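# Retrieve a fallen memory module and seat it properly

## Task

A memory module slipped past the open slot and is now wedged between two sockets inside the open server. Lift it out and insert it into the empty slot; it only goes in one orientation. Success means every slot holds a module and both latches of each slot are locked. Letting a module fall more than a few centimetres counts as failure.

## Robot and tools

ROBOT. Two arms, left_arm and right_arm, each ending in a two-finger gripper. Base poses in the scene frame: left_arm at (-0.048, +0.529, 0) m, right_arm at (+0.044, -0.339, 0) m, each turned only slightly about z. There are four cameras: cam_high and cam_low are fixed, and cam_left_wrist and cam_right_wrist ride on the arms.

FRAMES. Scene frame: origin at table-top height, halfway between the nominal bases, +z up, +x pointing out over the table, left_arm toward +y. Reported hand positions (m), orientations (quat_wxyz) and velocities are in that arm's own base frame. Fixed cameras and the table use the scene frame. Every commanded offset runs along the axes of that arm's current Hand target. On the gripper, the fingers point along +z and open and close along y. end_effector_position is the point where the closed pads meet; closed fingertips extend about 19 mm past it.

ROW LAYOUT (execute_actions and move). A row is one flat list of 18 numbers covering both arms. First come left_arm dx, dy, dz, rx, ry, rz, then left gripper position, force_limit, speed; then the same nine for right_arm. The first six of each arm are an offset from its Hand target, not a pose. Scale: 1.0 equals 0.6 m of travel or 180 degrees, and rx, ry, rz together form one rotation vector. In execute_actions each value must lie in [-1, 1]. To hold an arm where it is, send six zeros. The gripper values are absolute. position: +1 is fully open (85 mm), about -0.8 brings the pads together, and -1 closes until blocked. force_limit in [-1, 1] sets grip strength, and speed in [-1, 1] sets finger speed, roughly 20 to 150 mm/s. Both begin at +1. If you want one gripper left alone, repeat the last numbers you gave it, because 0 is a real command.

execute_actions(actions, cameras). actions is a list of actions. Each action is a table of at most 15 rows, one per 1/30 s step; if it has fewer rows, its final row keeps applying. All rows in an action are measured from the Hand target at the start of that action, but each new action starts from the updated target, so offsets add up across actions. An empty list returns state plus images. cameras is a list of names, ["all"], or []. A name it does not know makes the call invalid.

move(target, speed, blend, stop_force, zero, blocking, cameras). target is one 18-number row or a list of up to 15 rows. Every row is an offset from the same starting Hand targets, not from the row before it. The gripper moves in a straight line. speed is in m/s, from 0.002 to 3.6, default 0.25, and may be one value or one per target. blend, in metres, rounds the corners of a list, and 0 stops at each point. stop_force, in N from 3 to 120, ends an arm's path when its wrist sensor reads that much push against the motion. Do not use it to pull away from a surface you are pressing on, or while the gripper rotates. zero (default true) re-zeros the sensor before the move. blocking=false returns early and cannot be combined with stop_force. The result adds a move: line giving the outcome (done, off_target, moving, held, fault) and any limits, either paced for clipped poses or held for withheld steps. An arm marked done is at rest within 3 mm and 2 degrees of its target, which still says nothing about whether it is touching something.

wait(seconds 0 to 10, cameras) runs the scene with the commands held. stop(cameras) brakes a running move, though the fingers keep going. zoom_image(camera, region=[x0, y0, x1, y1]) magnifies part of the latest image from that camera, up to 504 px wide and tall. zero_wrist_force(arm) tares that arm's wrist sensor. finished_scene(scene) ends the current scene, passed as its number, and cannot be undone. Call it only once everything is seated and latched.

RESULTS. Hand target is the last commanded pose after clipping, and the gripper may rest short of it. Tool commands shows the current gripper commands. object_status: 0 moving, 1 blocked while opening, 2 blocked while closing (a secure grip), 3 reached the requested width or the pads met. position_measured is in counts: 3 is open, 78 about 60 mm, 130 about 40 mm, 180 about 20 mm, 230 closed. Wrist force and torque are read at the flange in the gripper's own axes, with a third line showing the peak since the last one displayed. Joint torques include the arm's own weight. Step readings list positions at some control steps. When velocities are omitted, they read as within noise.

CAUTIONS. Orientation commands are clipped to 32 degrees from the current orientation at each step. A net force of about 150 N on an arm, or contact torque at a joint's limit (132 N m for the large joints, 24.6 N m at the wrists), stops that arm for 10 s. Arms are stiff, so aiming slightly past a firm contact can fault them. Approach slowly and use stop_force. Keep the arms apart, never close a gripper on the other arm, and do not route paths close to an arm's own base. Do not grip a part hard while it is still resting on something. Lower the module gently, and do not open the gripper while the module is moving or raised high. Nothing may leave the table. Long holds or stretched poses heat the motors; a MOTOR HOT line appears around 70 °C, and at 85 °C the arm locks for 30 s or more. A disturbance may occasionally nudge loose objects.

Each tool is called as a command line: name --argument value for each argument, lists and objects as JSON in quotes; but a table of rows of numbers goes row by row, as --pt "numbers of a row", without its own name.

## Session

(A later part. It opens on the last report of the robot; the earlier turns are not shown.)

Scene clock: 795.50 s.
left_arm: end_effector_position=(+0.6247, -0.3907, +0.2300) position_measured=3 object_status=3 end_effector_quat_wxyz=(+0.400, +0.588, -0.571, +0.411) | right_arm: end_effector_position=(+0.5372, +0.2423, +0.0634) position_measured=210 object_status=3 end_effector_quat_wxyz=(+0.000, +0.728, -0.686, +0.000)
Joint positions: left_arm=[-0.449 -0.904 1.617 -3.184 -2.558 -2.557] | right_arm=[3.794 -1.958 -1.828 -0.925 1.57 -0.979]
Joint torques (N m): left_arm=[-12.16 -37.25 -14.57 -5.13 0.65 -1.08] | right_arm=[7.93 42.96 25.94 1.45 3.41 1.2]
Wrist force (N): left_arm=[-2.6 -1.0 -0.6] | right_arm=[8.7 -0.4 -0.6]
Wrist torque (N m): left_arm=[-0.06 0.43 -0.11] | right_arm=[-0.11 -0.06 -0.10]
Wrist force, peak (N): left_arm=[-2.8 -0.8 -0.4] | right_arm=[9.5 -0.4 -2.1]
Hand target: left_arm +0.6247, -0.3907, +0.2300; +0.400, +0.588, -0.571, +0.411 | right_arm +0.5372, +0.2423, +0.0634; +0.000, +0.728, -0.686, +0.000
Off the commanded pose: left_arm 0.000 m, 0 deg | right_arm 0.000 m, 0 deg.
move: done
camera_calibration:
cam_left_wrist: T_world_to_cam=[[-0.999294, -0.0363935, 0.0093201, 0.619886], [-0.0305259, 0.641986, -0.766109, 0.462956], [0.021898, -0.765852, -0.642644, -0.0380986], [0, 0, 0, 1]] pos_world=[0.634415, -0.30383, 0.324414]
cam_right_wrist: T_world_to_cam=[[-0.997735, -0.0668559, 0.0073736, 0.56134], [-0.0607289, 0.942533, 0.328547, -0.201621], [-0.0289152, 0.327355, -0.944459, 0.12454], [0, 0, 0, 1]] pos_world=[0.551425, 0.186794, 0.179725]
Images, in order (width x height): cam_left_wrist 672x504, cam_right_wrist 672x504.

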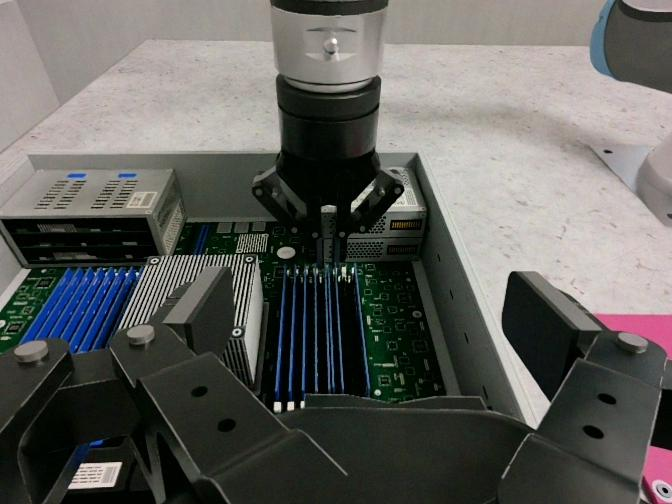

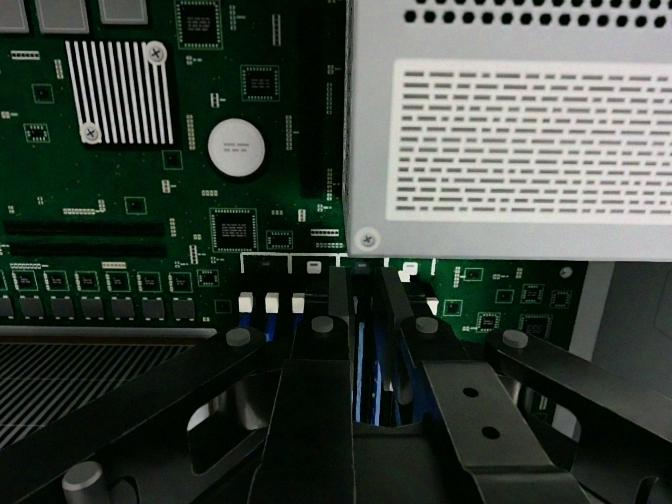

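move --target '[0,0,0,0,0,0,1,1,1, 0.0007,0,0,0,0,0,-0.64,1,-0.5]' --speed 0.01

move --target '[0,0,0,0,0,0,1,1,1, 0,0,0,0,0,0,-1,-1,-1]' --cameras '["cam_right_wrist","cam_left_wrist"]'

zoom_image --camera "cam_right_wrist" --region '[290, 200, 410, 320]'

zoom_image --camera "cam_left_wrist" --region '[300, 220, 370, 290]'

Scene clock: 803.87 s.
left_arm: end_effector_position=(+0.6247, -0.3907, +0.2300) position_measured=3 object_status=3 end_effector_quat_wxyz=(+0.400, +0.588, -0.571, +0.411) | right_arm: end_effector_position=(+0.5373, +0.2419, +0.0635) position_measured=210 object_status=3 end_effector_quat_wxyz=(+0.000, +0.728, -0.686, +0.000)
Joint positions: left_arm=[-0.449 -0.904 1.617 -3.184 -2.558 -2.557] | right_arm=[3.793 -1.958 -1.828 -0.925 1.57 -0.979]
Joint torques (N m): left_arm=[-12.06 -37.24 -13.86 -5.03 0.62 -1.12] | right_arm=[-5.41 40.59 11.55 5.2 1.27 -2.06]
Wrist force (N): left_arm=[-2.6 -0.6 -0.5] | right_arm=[0.4 -0.1 -0.4]
Wrist torque (N m): left_arm=[0.00 0.44 -0.11] | right_arm=[-0.08 -0.06 -0.05]
Wrist force, peak (N): left_arm=[-2.8 -1.0 -0.3] | right_arm=[8.7 -0.5 -0.6]
Hand target: left_arm +0.6247, -0.3907, +0.2300; +0.400, +0.588, -0.571, +0.411 | right_arm +0.5373, +0.2419, +0.0634; +0.000, +0.728, -0.686, +0.000
Off the commanded pose: left_arm 0.000 m, 0 deg | right_arm 0.000 m, 0 deg.
move: done

Scene clock: 804.53 s.
left_arm: end_effector_position=(+0.6247, -0.3907, +0.2300) position_measured=3 object_status=3 end_effector_quat_wxyz=(+0.400, +0.588, -0.571, +0.411) | right_arm: end_effector_position=(+0.5373, +0.2419, +0.0634) position_measured=230 object_status=0 end_effector_quat_wxyz=(+0.000, +0.728, -0.686, +0.000)
Joint positions: left_arm=[-0.449 -0.904 1.617 -3.184 -2.558 -2.557] | right_arm=[3.793 -1.958 -1.828 -0.925 1.57 -0.979]
Joint torques (N m): left_arm=[-12.17 -37.66 -14.05 -5.11 0.75 -1.16] | right_arm=[-4.95 37.97 12.1 5.18 1.05 -1.44]
Wrist force (N): left_arm=[-2.5 -0.9 -0.4] | right_arm=[0.6 1.5 0.1]
Wrist torque (N m): left_arm=[-0.05 0.43 -0.11] | right_arm=[-0.17 -0.07 -0.06]
Wrist force, peak (N): left_arm=[-2.8 -1.0 -0.5] | right_arm=[0.6 1.5 0.1]
Hand target: left_arm +0.6247, -0.3907, +0.2300; +0.400, +0.588, -0.571, +0.411 | right_arm +0.5373, +0.2419, +0.0634; +0.000, +0.728, -0.686, +0.000
Off the commanded pose: left_arm 0.000 m, 0 deg | right_arm 0.000 m, 0 deg.
move: done
camera_calibration:
cam_left_wrist: T_world_to_cam=[[-0.999294, -0.0363935, 0.0093201, 0.619886], [-0.0305259, 0.641986, -0.766109, 0.462956], [0.021898, -0.765852, -0.642644, -0.0380986], [0, 0, 0, 1]] pos_world=[0.634415, -0.30383, 0.324414]
cam_right_wrist: T_world_to_cam=[[-0.997735, -0.0668559, 0.0073736, 0.561313], [-0.0607289, 0.942533, 0.328547, -0.201244], [-0.0289152, 0.327355, -0.944459, 0.12467], [0, 0, 0, 1]] pos_world=[0.551425, 0.186394, 0.179725]
Images, in order (width x height): cam_left_wrist 672x504, cam_right_wrist 672x504.

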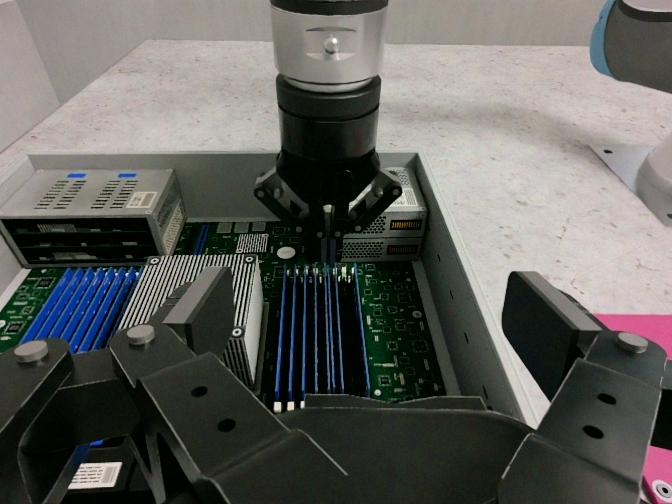

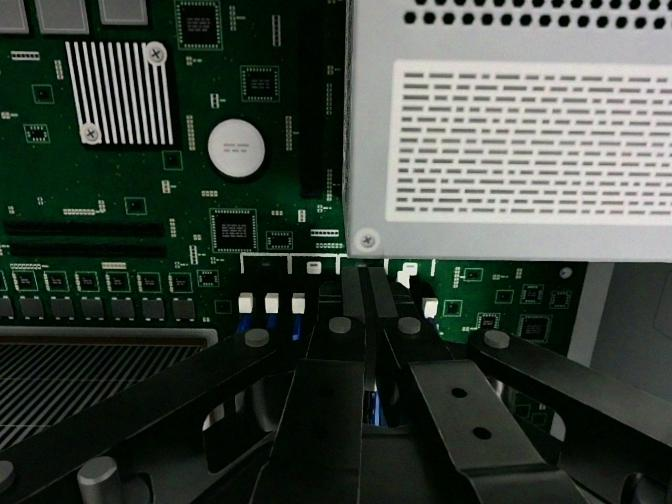

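Scaled by 4.200 from the camera's 672x504 image, which has a finer 960x720 frame.

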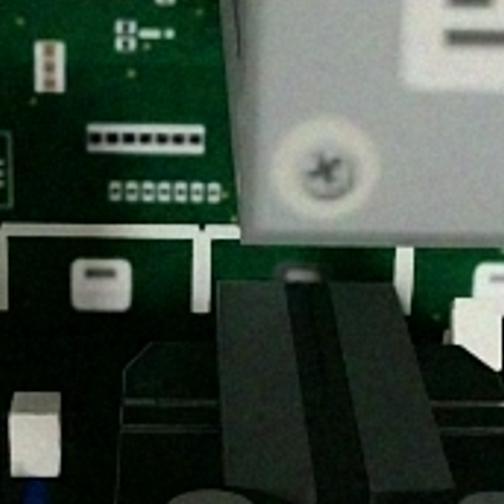

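Scaled by 7.200 from the camera's 672x504 image, which has a finer 960x720 frame.

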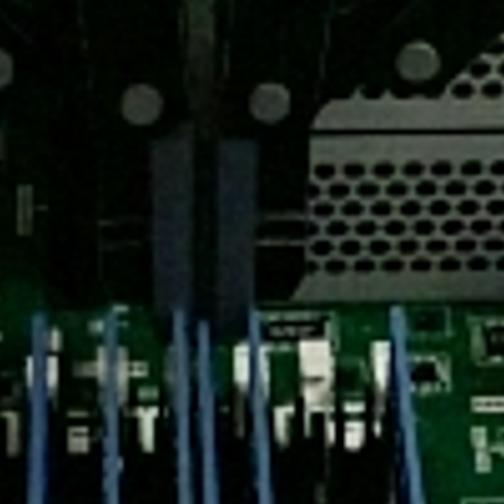

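wait --seconds 0.5

Scene clock: 813.57 s.
left_arm: end_effector_position=(+0.6247, -0.3907, +0.2300) position_measured=3 object_status=3 end_effector_quat_wxyz=(+0.400, +0.588, -0.571, +0.411) | right_arm: end_effector_position=(+0.5373, +0.2419, +0.0634) position_measured=230 object_status=3 end_effector_quat_wxyz=(+0.000, +0.728, -0.686, +0.000)
Joint positions: left_arm=[-0.449 -0.904 1.617 -3.184 -2.558 -2.557] | right_arm=[3.793 -1.958 -1.828 -0.925 1.57 -0.979]
Joint torques (N m): left_arm=[-12.08 -36.98 -14.29 -5.07 0.75 -1.18] | right_arm=[-5.29 28.54 22.31 5.22 -0.63 1.28]
Wrist force (N): left_arm=[-2.4 -0.7 -0.2] | right_arm=[0.5 1.4 0.1]
Wrist torque (N m): left_arm=[-0.03 0.41 -0.12] | right_arm=[-0.17 -0.06 -0.06]
Wrist force, peak (N): left_arm=[-2.7 -0.9 -0.8] | right_arm=[0.8 1.6 0.2]
Hand target: left_arm +0.6247, -0.3907, +0.2300; +0.400, +0.588, -0.571, +0.411 | right_arm +0.5373, +0.2419, +0.0634; +0.000, +0.728, -0.686, +0.000
Tool commands: left_gripper/position=+1.0 left_gripper/force_limit=+1.0 left_gripper/speed=+1.0 right_gripper/position=-1.0 right_gripper/force_limit=-1.0 right_gripper/speed=-1.0
Off the commanded pose: left_arm 0.000 m, 0 deg | right_arm 0.000 m, 0 deg.
wait: 0.50 s; at rest from the start

move --target '[0,0,0,0,0,0,1,1,1, 0,0,0,0,0,0,-0.64,1,-0.5]' --cameras '["cam_left_wrist"]'

zoom_image --camera "cam_left_wrist" --region '[300, 220, 370, 290]'

move --pt "0 0 0 0 0 0 1 1 1 0 0 -0.045 0 0 0 -0.64 1 -0.5" --pt "0 0 0 0 0 0 1 1 1 -0.045 0 -0.045 0 0 0 -0.64 1 -0.5" --speed 0.1 --cameras '["cam_right_wrist","cam_left_wrist"]'

zoom_image --camera "cam_left_wrist" --region '[300, 220, 370, 290]'

zoom_image --camera "cam_right_wrist" --region '[280, 140, 400, 260]'

Scene clock: 829.63 s.
left_arm: end_effector_position=(+0.6247, -0.3907, +0.2300) position_measured=3 object_status=3 end_effector_quat_wxyz=(+0.400, +0.588, -0.571, +0.411) | right_arm: end_effector_position=(+0.5373, +0.2419, +0.0634) position_measured=210 object_status=0 end_effector_quat_wxyz=(+0.000, +0.728, -0.686, +0.000)
Joint positions: left_arm=[-0.449 -0.904 1.617 -3.184 -2.558 -2.557] | right_arm=[3.793 -1.958 -1.828 -0.925 1.57 -0.979]
Joint torques (N m): left_arm=[-11.87 -37.51 -14.74 -5.03 0.65 -1.08] | right_arm=[-5.98 28.73 22.82 4.92 -1.4 1.08]
Wrist force (N): left_arm=[-2.6 -0.8 -0.5] | right_arm=[0.4 -0.3 -0.4]
Wrist torque (N m): left_arm=[-0.04 0.43 -0.11] | right_arm=[-0.11 -0.07 -0.05]
Wrist force, peak (N): left_arm=[-2.7 -1.0 -0.4] | right_arm=[0.8 1.7 0.2]
Hand target: left_arm +0.6247, -0.3907, +0.2300; +0.400, +0.588, -0.571, +0.411 | right_arm +0.5373, +0.2419, +0.0634; +0.000, +0.728, -0.686, +0.000
Off the commanded pose: left_arm 0.000 m, 0 deg | right_arm 0.000 m, 0 deg.
move: done
camera_calibration:
cam_left_wrist: T_world_to_cam=[[-0.999294, -0.0363935, 0.0093201, 0.619886], [-0.0305259, 0.641986, -0.766109, 0.462956], [0.021898, -0.765852, -0.642644, -0.0380986], [0, 0, 0, 1]] pos_world=[0.634415, -0.30383, 0.324414]
Images, in order (width x height): cam_left_wrist 672x504.

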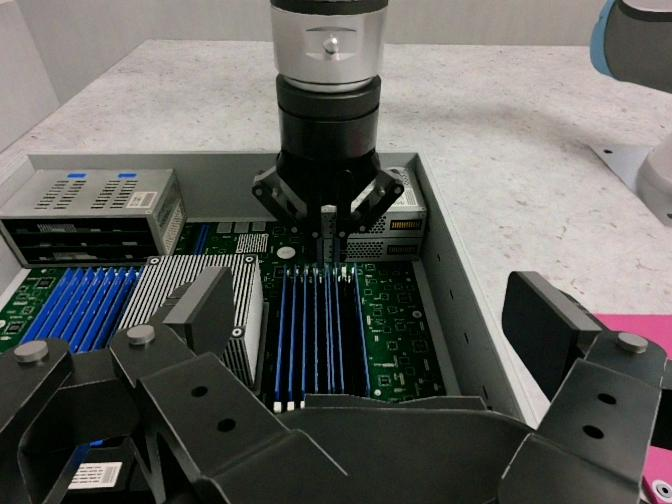

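Scaled by 7.200 from the camera's 672x504 image, which has a finer 960x720 frame.

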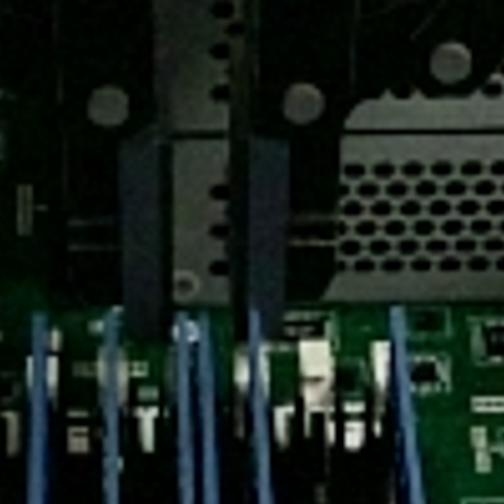

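Scene clock: 830.83 s.
left_arm: end_effector_position=(+0.6247, -0.3907, +0.2300) position_measured=3 object_status=3 end_effector_quat_wxyz=(+0.400, +0.588, -0.571, +0.411) | right_arm: end_effector_position=(+0.5356, +0.2688, +0.0904) position_measured=210 object_status=3 end_effector_quat_wxyz=(+0.000, +0.728, -0.686, +0.000)
Joint positions: left_arm=[-0.449 -0.904 1.617 -3.184 -2.558 -2.557] | right_arm=[3.831 -1.941 -1.769 -1.001 1.57 -0.941]
Joint torques (N m): left_arm=[-11.57 -36.69 -14.69 -5.08 0.63 -1.08] | right_arm=[-4.78 42.4 12.84 4.4 -1.34 -2.21]
Wrist force (N): left_arm=[-2.6 -1.0 -0.6] | right_arm=[0.2 -0.6 0.1]
Wrist torque (N m): left_arm=[-0.06 0.43 -0.11] | right_arm=[-0.15 -0.02 -0.03]
Wrist force, peak (N): left_arm=[-2.8 -0.9 -0.5] | right_arm=[1.4 -0.8 0.0]
Hand target: left_arm +0.6247, -0.3907, +0.2300; +0.400, +0.588, -0.571, +0.411 | right_arm +0.5356, +0.2689, +0.0904; +0.000, +0.728, -0.686, +0.000
Off the commanded pose: left_arm 0.000 m, 0 deg | right_arm 0.000 m, 0 deg.
move: done
camera_calibration:
cam_left_wrist: T_world_to_cam=[[-0.999294, -0.0363935, 0.0093201, 0.619886], [-0.0305259, 0.641986, -0.766109, 0.462956], [0.021898, -0.765852, -0.642644, -0.0380986], [0, 0, 0, 1]] pos_world=[0.634415, -0.30383, 0.324414]
cam_right_wrist: T_world_to_cam=[[-0.997736, -0.0668247, 0.00761032, 0.561268], [-0.060627, 0.942598, 0.32838, -0.235695], [-0.0291174, 0.327175, -0.944515, 0.141446], [0, 0, 0, 1]] pos_world=[0.549826, 0.213395, 0.206724]
Images, in order (width x height): cam_left_wrist 672x504, cam_right_wrist 672x504.

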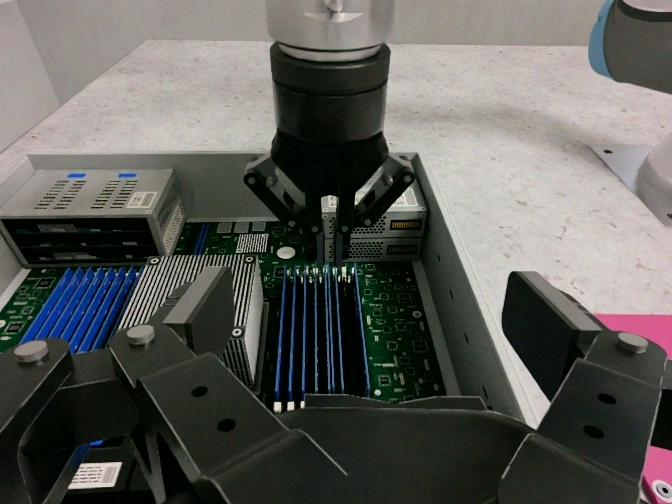

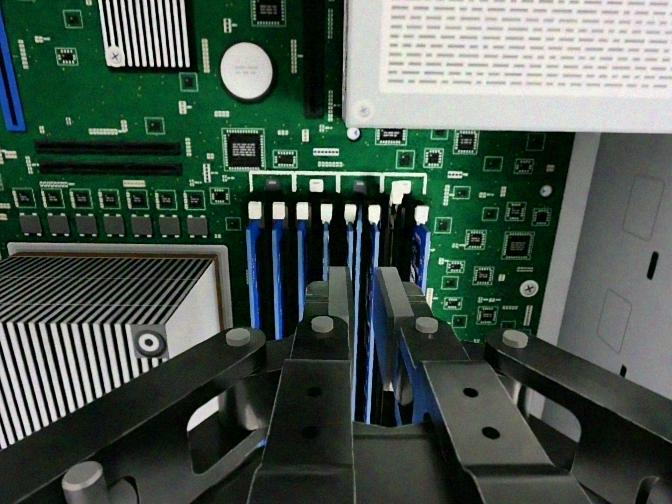

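Scaled by 7.200 from the camera's 672x504 image, which has a finer 960x720 frame.

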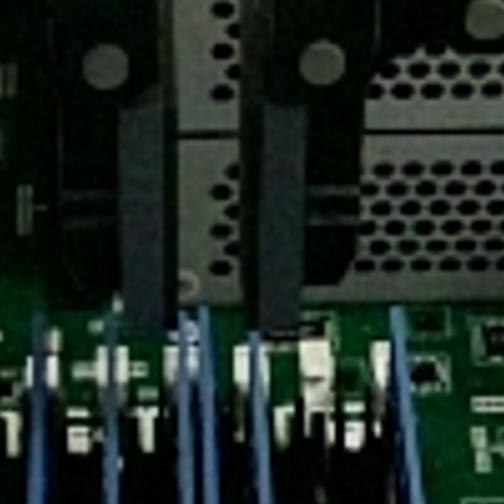

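Scaled by 4.200 from the camera's 672x504 image, which has a finer 960x720 frame.

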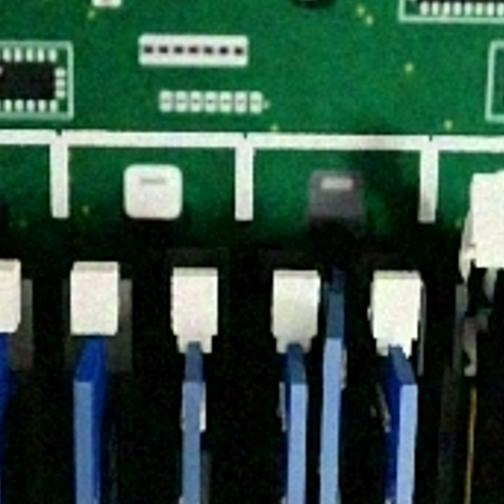

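move --pt "0 0 0 0 0 0 1 1 1 0.045 0 0 0 0 0 -0.64 1 -0.5" --pt "0 0 0 0 0 0 1 1 1 0.045 0 0.03 0 0 0 -0.64 1 -0.5" --speed 0.08

move --target '[0,0,0,0,0,0,1,1,1, 0,0,0.014,0,0,0,-0.64,1,-0.5]' --speed 0.01 --stop_force 5

move --target '[0,0,0,0,0,0,1,1,1, 0,0,0,0,0,0,-1,-0.5,-1]' --cameras '["cam_right_wrist","cam_left_wrist"]'

zoom_image --camera "cam_left_wrist" --region '[300, 220, 370, 290]'

Scene clock: 848.23 s.
left_arm: end_effector_position=(+0.6247, -0.3907, +0.2300) position_measured=3 object_status=3 end_effector_quat_wxyz=(+0.400, +0.588, -0.571, +0.411) | right_arm: end_effector_position=(+0.5372, +0.2419, +0.0724) position_measured=210 object_status=3 end_effector_quat_wxyz=(+0.000, +0.728, -0.686, +0.000)
Joint positions: left_arm=[-0.449 -0.904 1.617 -3.184 -2.558 -2.557] | right_arm=[3.793 -1.945 -1.819 -0.947 1.57 -0.979]
Joint torques (N m): left_arm=[-11.82 -37.26 -13.92 -4.98 0.69 -1] | right_arm=[8.03 36.31 24.24 1.16 1.6 2.29]
Wrist force (N): left_arm=[-2.6 -0.8 -0.3] | right_arm=[0.4 -0.2 -0.1]
Wrist torque (N m): left_arm=[-0.03 0.45 -0.12] | right_arm=[-0.08 -0.03 -0.15]
Wrist force, peak (N): left_arm=[-2.8 -0.9 -0.5] | right_arm=[-0.4 -0.9 -1.7]
Hand target: left_arm +0.6247, -0.3907, +0.2300; +0.400, +0.588, -0.571, +0.411 | right_arm +0.5373, +0.2419, +0.0724; +0.000, +0.728, -0.686, +0.000
Off the commanded pose: left_arm 0.000 m, 0 deg | right_arm 0.000 m, 0 deg.
move: done

Scene clock: 850.13 s.
left_arm: end_effector_position=(+0.6247, -0.3907, +0.2300) position_measured=3 object_status=3 end_effector_quat_wxyz=(+0.400, +0.588, -0.571, +0.411) | right_arm: end_effector_position=(+0.5373, +0.2419, +0.0640) position_measured=210 object_status=3 end_effector_quat_wxyz=(+0.000, +0.728, -0.686, +0.000)
Joint positions: left_arm=[-0.449 -0.904 1.617 -3.184 -2.558 -2.557] | right_arm=[3.793 -1.957 -1.828 -0.927 1.57 -0.979]
Joint torques (N m): left_arm=[-11.6 -37.66 -14.65 -5.07 0.62 -1] | right_arm=[5.35 41.31 24.95 0.35 1.84 1.21]
Wrist force (N): left_arm=[-2.5 -0.9 -0.4] | right_arm=[0.6 -0.6 0.0]
Wrist torque (N m): left_arm=[-0.05 0.42 -0.12] | right_arm=[-0.14 -0.10 -0.16]
Wrist force, peak (N): left_arm=[-2.7 -0.9 -0.4] | right_arm=[0.6 -0.5 -0.6]
Hand target: left_arm +0.6247, -0.3907, +0.2300; +0.400, +0.588, -0.571, +0.411 | right_arm +0.5373, +0.2419, +0.0640; +0.000, +0.728, -0.686, +0.000
Off the commanded pose: left_arm 0.000 m, 0 deg | right_arm 0.000 m, 0 deg.
move: done

Scene clock: 850.83 s.
left_arm: end_effector_position=(+0.6247, -0.3907, +0.2300) position_measured=3 object_status=3 end_effector_quat_wxyz=(+0.400, +0.588, -0.571, +0.411) | right_arm: end_effector_position=(+0.5373, +0.2419, +0.0640) position_measured=230 object_status=0 end_effector_quat_wxyz=(+0.000, +0.728, -0.686, +0.000)
Joint positions: left_arm=[-0.449 -0.904 1.617 -3.184 -2.558 -2.557] | right_arm=[3.793 -1.957 -1.828 -0.927 1.57 -0.979]
Joint torques (N m): left_arm=[-11.6 -37.17 -14.41 -5.09 0.6 -0.84] | right_arm=[3.32 41.73 25.62 1.22 1.36 0.73]
Wrist force (N): left_arm=[-2.8 -0.8 -0.3] | right_arm=[0.5 0.7 -0.1]
Wrist torque (N m): left_arm=[-0.03 0.46 -0.12] | right_arm=[-0.19 -0.07 -0.17]
Wrist force, peak (N): left_arm=[-2.8 -0.8 -0.3] | right_arm=[0.6 1.1 -0.2]
Hand target: left_arm +0.6247, -0.3907, +0.2300; +0.400, +0.588, -0.571, +0.411 | right_arm +0.5373, +0.2419, +0.0640; +0.000, +0.728, -0.686, +0.000
Off the commanded pose: left_arm 0.000 m, 0 deg | right_arm 0.000 m, 0 deg.
move: done
camera_calibration:
cam_left_wrist: T_world_to_cam=[[-0.999294, -0.0363935, 0.0093201, 0.619886], [-0.0305259, 0.641986, -0.766109, 0.462956], [0.021898, -0.765852, -0.642644, -0.0380986], [0, 0, 0, 1]] pos_world=[0.634415, -0.30383, 0.324414]
cam_right_wrist: T_world_to_cam=[[-0.997735, -0.0668581, 0.00737991, 0.561308], [-0.0607316, 0.942564, 0.328458, -0.201429], [-0.0289161, 0.327266, -0.94449, 0.125259], [0, 0, 0, 1]] pos_world=[0.551425, 0.186394, 0.180325]
Images, in order (width x height): cam_left_wrist 672x504, cam_right_wrist 672x504.

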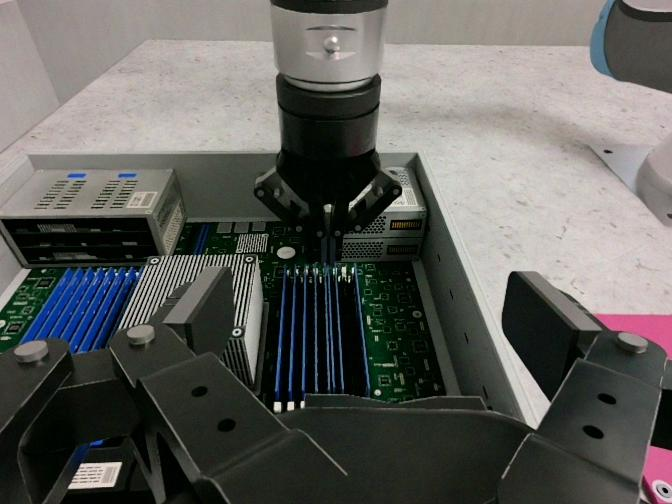

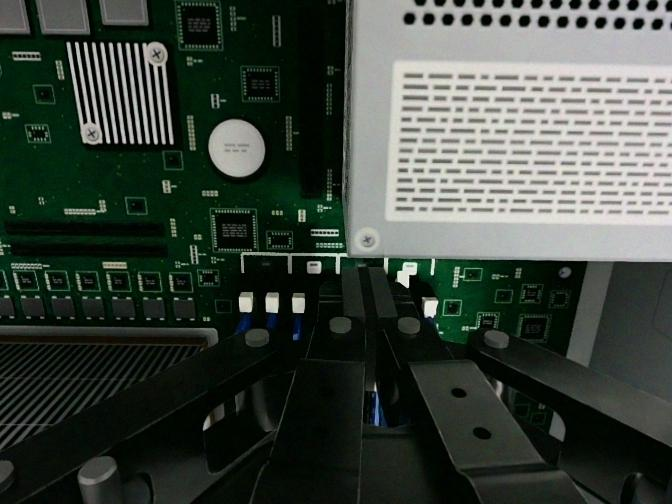

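Scaled by 7.200 from the camera's 672x504 image, which has a finer 960x720 frame.

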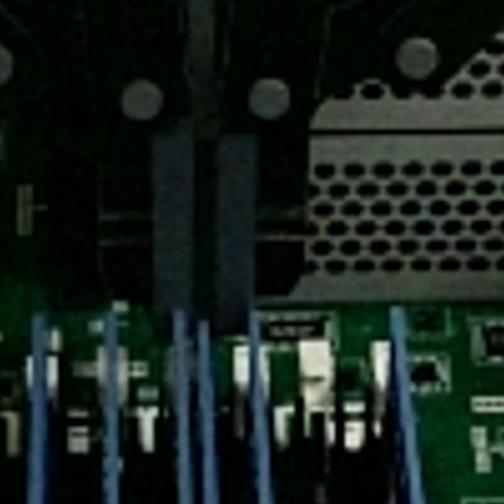

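move --target '[0,0,0,0,0,0,1,1,1, 0,0,-0.01,0,0,0,-1,-0.5,-1]' --speed 0.01 --cameras '["cam_right_wrist","cam_left_wrist"]'

zoom_image --camera "cam_left_wrist" --region '[300, 220, 370, 290]'

zoom_image --camera "cam_left_wrist" --region '[270, 300, 400, 430]'

Scene clock: 857.57 s.
left_arm: end_effector_position=(+0.6247, -0.3907, +0.2300) position_measured=3 object_status=3 end_effector_quat_wxyz=(+0.400, +0.588, -0.571, +0.411) | right_arm: end_effector_position=(+0.5373, +0.2419, +0.0701) position_measured=230 object_status=3 end_effector_quat_wxyz=(+0.000, +0.728, -0.686, +0.000)
Joint positions: left_arm=[-0.449 -0.904 1.617 -3.184 -2.558 -2.557] | right_arm=[3.793 -1.948 -1.822 -0.941 1.57 -0.979]
Joint torques (N m): left_arm=[-11.67 -37.06 -14.69 -5.02 0.67 -0.94] | right_arm=[-0.73 31.89 20.12 2.56 -1.12 -1.17]
Wrist force (N): left_arm=[-2.4 -0.8 -0.4] | right_arm=[0.2 0.2 0.0]
Wrist torque (N m): left_arm=[-0.03 0.40 -0.11] | right_arm=[-0.10 -0.02 -0.16]
Wrist force, peak (N): left_arm=[-2.7 -0.9 -0.5] | right_arm=[0.6 1.2 0.7]
Hand target: left_arm +0.6247, -0.3907, +0.2300; +0.400, +0.588, -0.571, +0.411 | right_arm +0.5373, +0.2419, +0.0700; +0.000, +0.728, -0.686, +0.000
Off the commanded pose: left_arm 0.000 m, 0 deg | right_arm 0.000 m, 0 deg.
move: done
camera_calibration:
cam_left_wrist: T_world_to_cam=[[-0.999294, -0.0363935, 0.0093201, 0.619886], [-0.0305259, 0.641986, -0.766109, 0.462956], [0.021898, -0.765852, -0.642644, -0.0380986], [0, 0, 0, 1]] pos_world=[0.634415, -0.30383, 0.324414]
cam_right_wrist: T_world_to_cam=[[-0.997735, -0.0668559, 0.0073736, 0.561264], [-0.0607289, 0.942533, 0.328547, -0.203445], [-0.0289152, 0.327355, -0.944459, 0.130998], [0, 0, 0, 1]] pos_world=[0.551425, 0.186394, 0.186425]
Images, in order (width x height): cam_left_wrist 672x504, cam_right_wrist 672x504.

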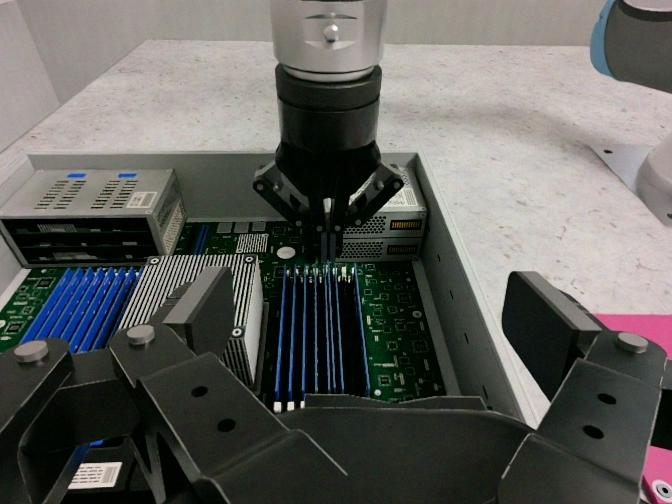

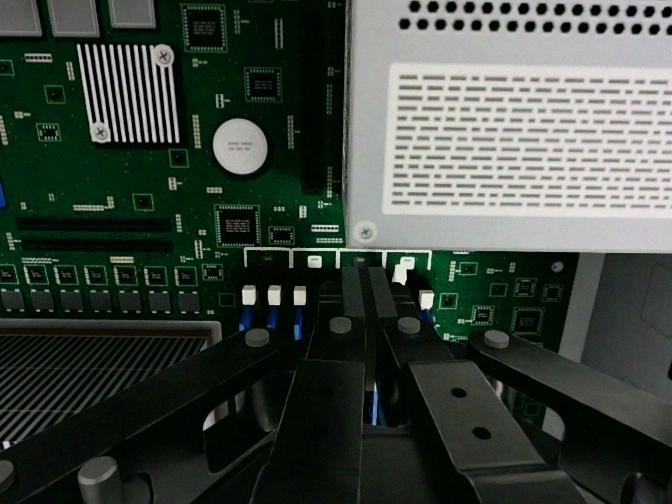

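Scaled by 7.200 from the camera's 672x504 image, which has a finer 960x720 frame.

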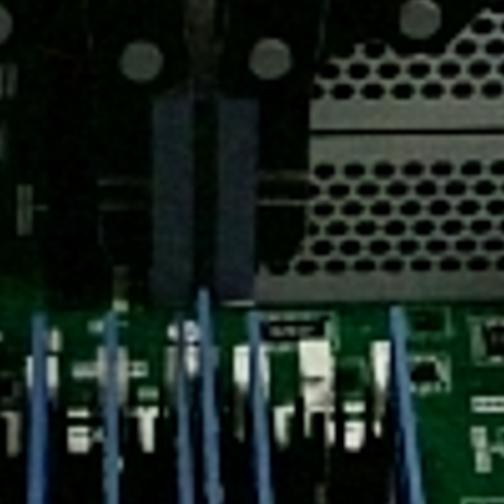

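Scaled by 3.877 from the camera's 672x504 image, which has a finer 960x720 frame.

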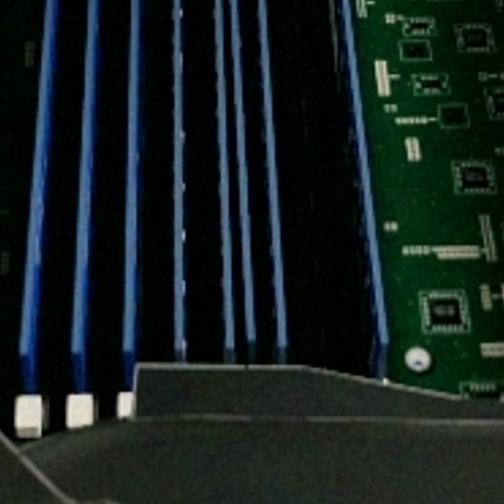

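move --target '[0,0,0,0,0,0,1,1,1, 0,0,-0.0167,0,0,0,-1,-0.5,-1]' --speed 0.01 --cameras '["cam_right_wrist","cam_left_wrist"]'

zoom_image --camera "cam_left_wrist" --region '[270, 220, 400, 400]'

zoom_image --camera "cam_right_wrist" --region '[320, 300, 420, 440]'

Scene clock: 866.73 s.
left_arm: end_effector_position=(+0.6247, -0.3907, +0.2300) position_measured=3 object_status=3 end_effector_quat_wxyz=(+0.400, +0.588, -0.571, +0.411) | right_arm: end_effector_position=(+0.5373, +0.2419, +0.0802) position_measured=230 object_status=3 end_effector_quat_wxyz=(+0.000, +0.728, -0.686, +0.000)
Joint positions: left_arm=[-0.449 -0.904 1.617 -3.184 -2.558 -2.557] | right_arm=[3.793 -1.934 -1.811 -0.966 1.57 -0.979]
Joint torques (N m): left_arm=[-11.78 -37.22 -14.22 -5.01 0.69 -0.95] | right_arm=[8.72 32.84 20.79 2.5 -1.27 1.34]
Wrist force (N): left_arm=[-2.4 -0.9 -0.4] | right_arm=[0.0 -0.5 -0.1]
Wrist torque (N m): left_arm=[-0.05 0.41 -0.11] | right_arm=[-0.15 0.07 -0.14]
Wrist force, peak (N): left_arm=[-2.8 -0.7 -0.6] | right_arm=[0.3 0.9 -0.6]
Hand target: left_arm +0.6247, -0.3907, +0.2300; +0.400, +0.588, -0.571, +0.411 | right_arm +0.5373, +0.2419, +0.0801; +0.000, +0.728, -0.686, +0.000
Off the commanded pose: left_arm 0.000 m, 0 deg | right_arm 0.000 m, 0 deg.
move: done
camera_calibration:
cam_left_wrist: T_world_to_cam=[[-0.999294, -0.0363935, 0.0093201, 0.619886], [-0.0305259, 0.641986, -0.766109, 0.462956], [0.021898, -0.765852, -0.642644, -0.0380986], [0, 0, 0, 1]] pos_world=[0.634415, -0.30383, 0.324414]
cam_right_wrist: T_world_to_cam=[[-0.997738, -0.0668229, 0.00727951, 0.561204], [-0.0607286, 0.942535, 0.328541, -0.20673], [-0.0288153, 0.327356, -0.944461, 0.140388], [0, 0, 0, 1]] pos_world=[0.551425, 0.186394, 0.196425]
Images, in order (width x height): cam_left_wrist 672x504, cam_right_wrist 672x504.

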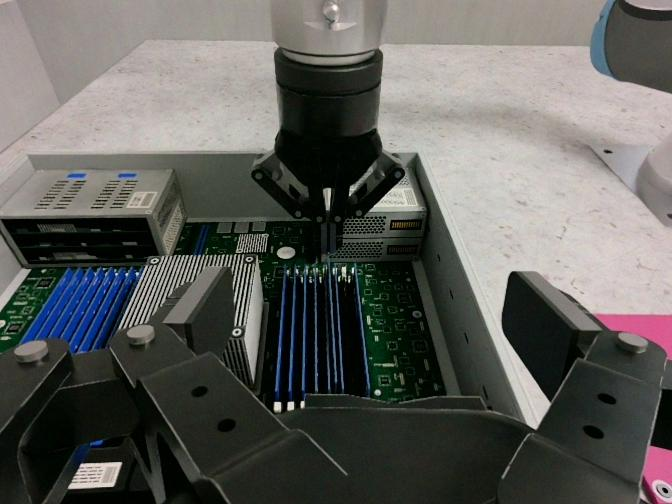

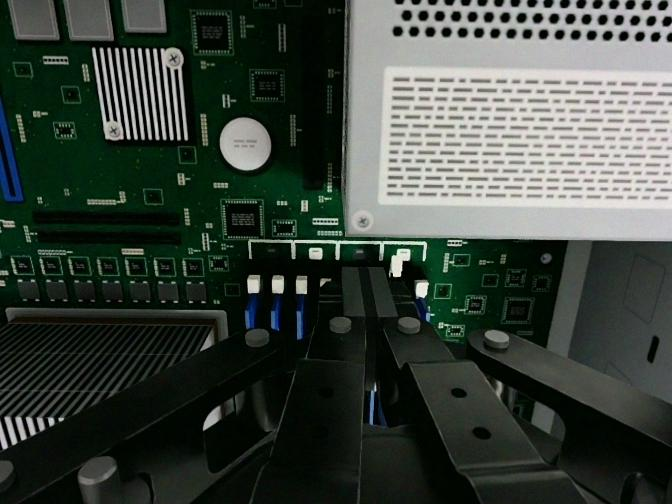

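Scaled by 2.800 from the camera's 672x504 image, which has a finer 960x720 frame.

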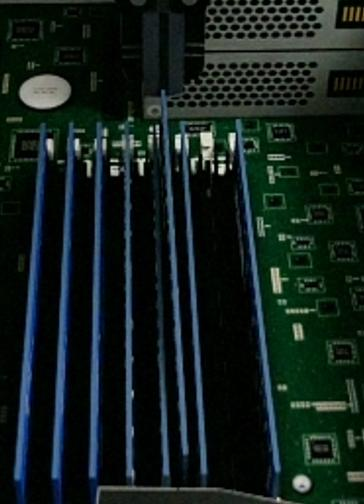

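Scaled by 3.600 from the camera's 672x504 image, which has a finer 960x720 frame.

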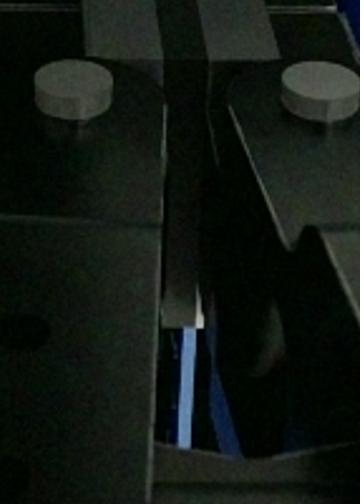

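move --target '[0,0,0,0,0,0,1,1,1, 0,0,-0.033,0,0,0,-1,-0.5,-1]' --speed 0.02 --cameras '["cam_right_wrist","cam_left_wrist","cam_low"]'

zoom_image --camera "cam_left_wrist" --region '[270, 200, 400, 400]'

zoom_image --camera "cam_low" --region '[200, 100, 420, 280]'

Scene clock: 878.00 s.
left_arm: end_effector_position=(+0.6247, -0.3907, +0.2300) position_measured=3 object_status=3 end_effector_quat_wxyz=(+0.400, +0.588, -0.571, +0.411) | right_arm: end_effector_position=(+0.5372, +0.2419, +0.1000) position_measured=230 object_status=3 end_effector_quat_wxyz=(+0.000, +0.728, -0.686, +0.000)
Joint positions: left_arm=[-0.449 -0.904 1.617 -3.184 -2.558 -2.557] | right_arm=[3.793 -1.908 -1.789 -1.015 1.57 -0.979]
Joint torques (N m): left_arm=[-11.21 -36.84 -14.44 -5.04 0.66 -0.89] | right_arm=[8.46 28.4 14.48 4.95 0.46 2.01]
Wrist force (N): left_arm=[-2.6 -0.8 -0.4] | right_arm=[0.2 -0.6 -0.2]
Wrist torque (N m): left_arm=[-0.02 0.44 -0.11] | right_arm=[-0.19 0.03 -0.16]
Wrist force, peak (N): left_arm=[-2.7 -0.9 -0.5] | right_arm=[0.1 -1.0 0.2]
Hand target: left_arm +0.6247, -0.3907, +0.2300; +0.400, +0.588, -0.571, +0.411 | right_arm +0.5372, +0.2419, +0.0999; +0.000, +0.728, -0.686, +0.000
Off the commanded pose: left_arm 0.000 m, 0 deg | right_arm 0.000 m, 0 deg.
move: done
camera_calibration:
cam_left_wrist: T_world_to_cam=[[-0.999294, -0.0363935, 0.0093201, 0.619886], [-0.0305259, 0.641986, -0.766109, 0.462956], [0.021898, -0.765852, -0.642644, -0.0380986], [0, 0, 0, 1]] pos_world=[0.634415, -0.30383, 0.324414]
cam_right_wrist: T_world_to_cam=[[-0.997735, -0.0668581, 0.00737991, 0.561042], [-0.0607316, 0.942564, 0.328458, -0.213253], [-0.0289161, 0.327266, -0.94449, 0.159261], [0, 0, 0, 1]] pos_world=[0.551425, 0.186394, 0.216325]
Images, in order (width x height): cam_low 672x504, cam_left_wrist 672x504, cam_right_wrist 672x504.

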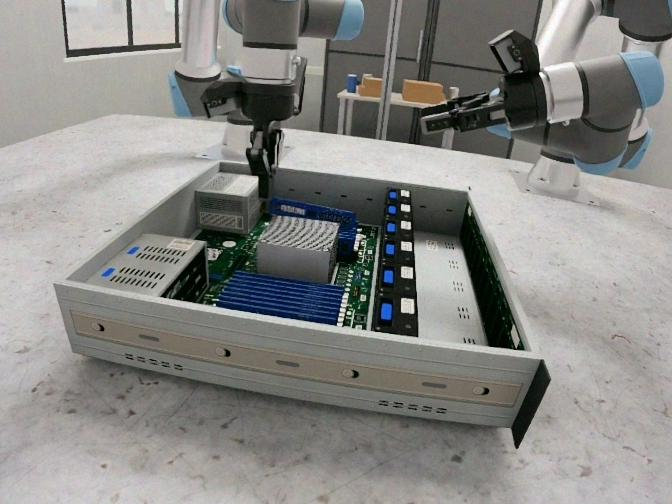

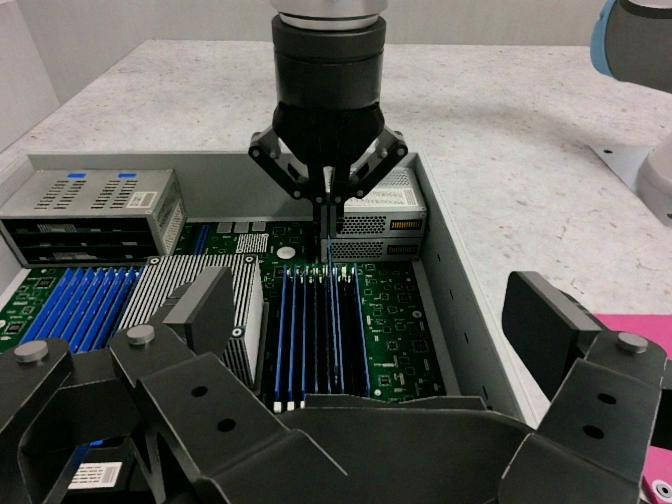

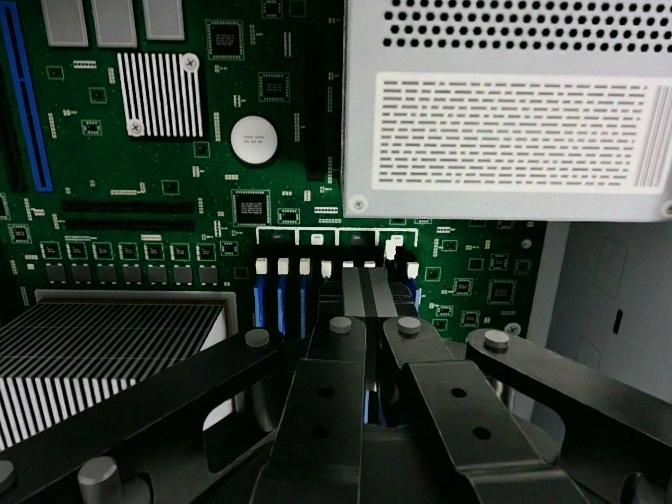

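Scaled by 2.520 from the camera's 672x504 image, which has a finer 960x720 frame.

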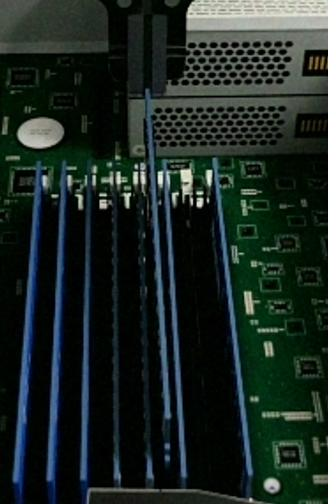

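Scaled by 2.291 from the camera's 672x504 image, which has a finer 960x720 frame.

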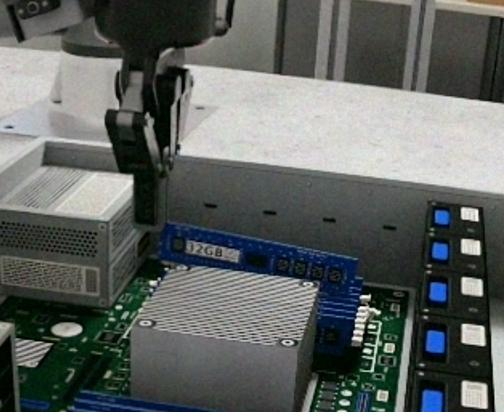

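zoom_image --camera "cam_low" --region '[260, 190, 370, 260]'

zoom_image --camera "cam_high" --region '[250, 230, 370, 330]'

Scaled by 4.582 from the camera's 672x504 image, which has a finer 960x720 frame.

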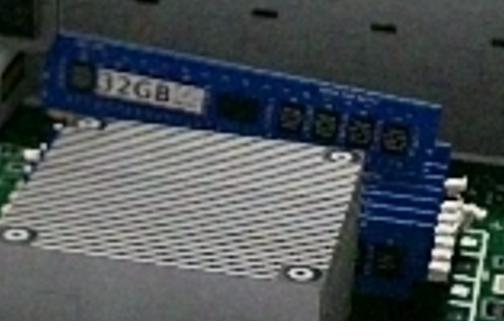

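This scene's latest camera images include none from cam_high. They are from: cam_low, cam_left_wrist, cam_right_wrist. cam_high's image comes with the result of a call that names it in "cameras".

move --target '[0,0,0,0,0,0,1,1,1, 0,0,0,0,0,0,-0.97,0.8,-1]' --cameras '[]'

move --target '[0,0,0,0,0,0,1,1,1, 0,0,-0.02,0,0,0,-0.97,0.8,-1]' --speed 0.02 --cameras '["cam_low","cam_left_wrist"]'

zoom_image --camera "cam_low" --region '[240, 150, 390, 260]'

Scene clock: 925.90 s.
left_arm: end_effector_position=(+0.6247, -0.3907, +0.2300) position_measured=3 object_status=3 end_effector_quat_wxyz=(+0.400, +0.588, -0.571, +0.411) | right_arm: end_effector_position=(+0.5372, +0.2419, +0.0999) position_measured=231 object_status=3 end_effector_quat_wxyz=(+0.000, +0.728, -0.686, +0.000)
Joint positions: left_arm=[-0.449 -0.904 1.617 -3.184 -2.558 -2.557] | right_arm=[3.793 -1.908 -1.789 -1.014 1.57 -0.979]
Joint torques (N m): left_arm=[-11.28 -37.68 -14.1 -5.06 0.58 -0.83] | right_arm=[7.58 29.23 13.21 5.12 1.72 2.03]
Wrist force (N): left_arm=[-2.6 -0.7 -0.5] | right_arm=[0.0 -0.6 0.1]
Wrist torque (N m): left_arm=[-0.02 0.43 -0.11] | right_arm=[-0.20 0.05 -0.15]
Wrist force, peak (N): left_arm=[-2.8 -0.8 -0.7] | right_arm=[0.1 -1.1 -0.3]
Hand target: left_arm +0.6247, -0.3907, +0.2300; +0.400, +0.588, -0.571, +0.411 | right_arm +0.5372, +0.2419, +0.0999; +0.000, +0.728, -0.686, +0.000
Off the commanded pose: left_arm 0.000 m, 0 deg | right_arm 0.000 m, 0 deg.
move: done
No camera images: "cameras" was empty.

Scene clock: 926.77 s.
left_arm: end_effector_position=(+0.6247, -0.3907, +0.2300) position_measured=3 object_status=3 end_effector_quat_wxyz=(+0.400, +0.588, -0.571, +0.411) | right_arm: end_effector_position=(+0.5372, +0.2419, +0.1120) position_measured=231 object_status=3 end_effector_quat_wxyz=(+0.000, +0.728, -0.686, +0.000)
Joint positions: left_arm=[-0.449 -0.904 1.617 -3.184 -2.558 -2.557] | right_arm=[3.793 -1.893 -1.774 -1.044 1.57 -0.979]
Joint torques (N m): left_arm=[-11.57 -36.9 -14.23 -5.09 0.53 -0.85] | right_arm=[8.6 28.24 15.53 5 1.57 2.1]
Wrist force (N): left_arm=[-2.5 -0.8 -0.5] | right_arm=[0.2 -0.5 -0.1]
Wrist torque (N m): left_arm=[-0.05 0.43 -0.12] | right_arm=[-0.18 0.02 -0.18]
Wrist force, peak (N): left_arm=[-2.7 -0.9 -0.7] | right_arm=[0.1 -0.9 -0.3]
Hand target: left_arm +0.6247, -0.3907, +0.2300; +0.400, +0.588, -0.571, +0.411 | right_arm +0.5372, +0.2419, +0.1119; +0.000, +0.728, -0.686, +0.000
Off the commanded pose: left_arm 0.000 m, 0 deg | right_arm 0.000 m, 0 deg.
move: done
camera_calibration:
cam_left_wrist: T_world_to_cam=[[-0.999294, -0.0363935, 0.0093201, 0.619886], [-0.0305259, 0.641986, -0.766109, 0.462956], [0.021898, -0.765852, -0.642644, -0.0380986], [0, 0, 0, 1]] pos_world=[0.634415, -0.30383, 0.324414]
Images, in order (width x height): cam_low 672x504, cam_left_wrist 672x504.

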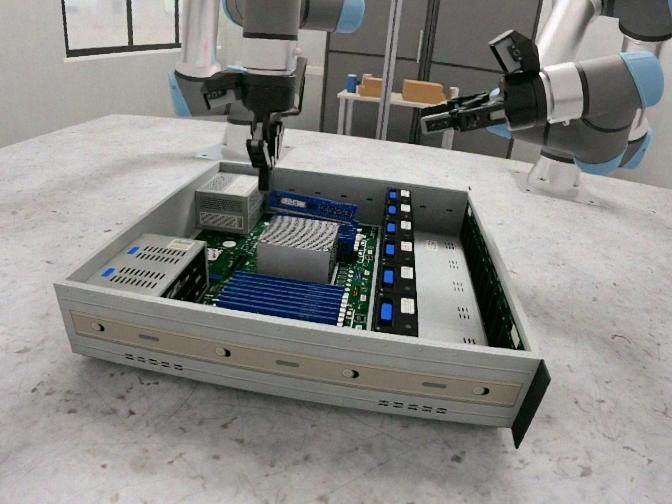

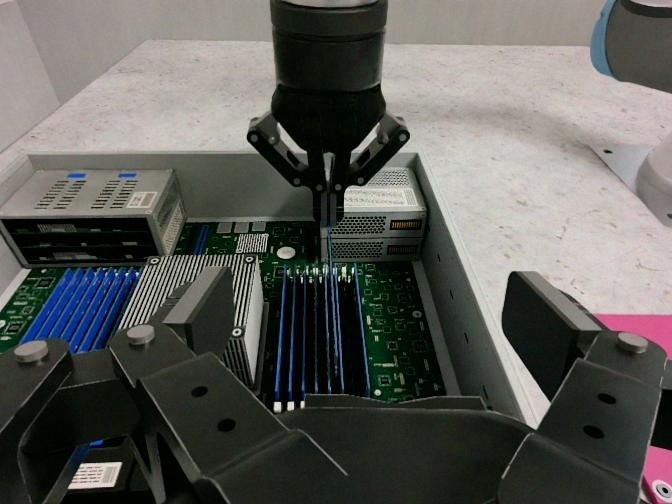

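Scaled by 3.360 from the camera's 672x504 image, which has a finer 960x720 frame.

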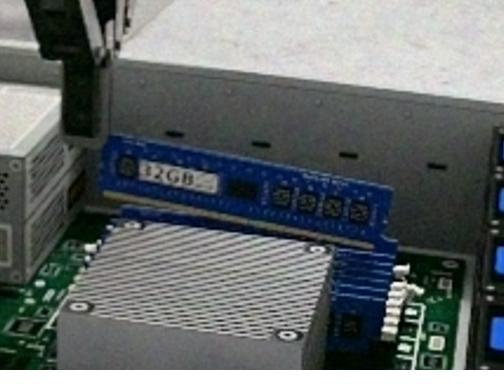

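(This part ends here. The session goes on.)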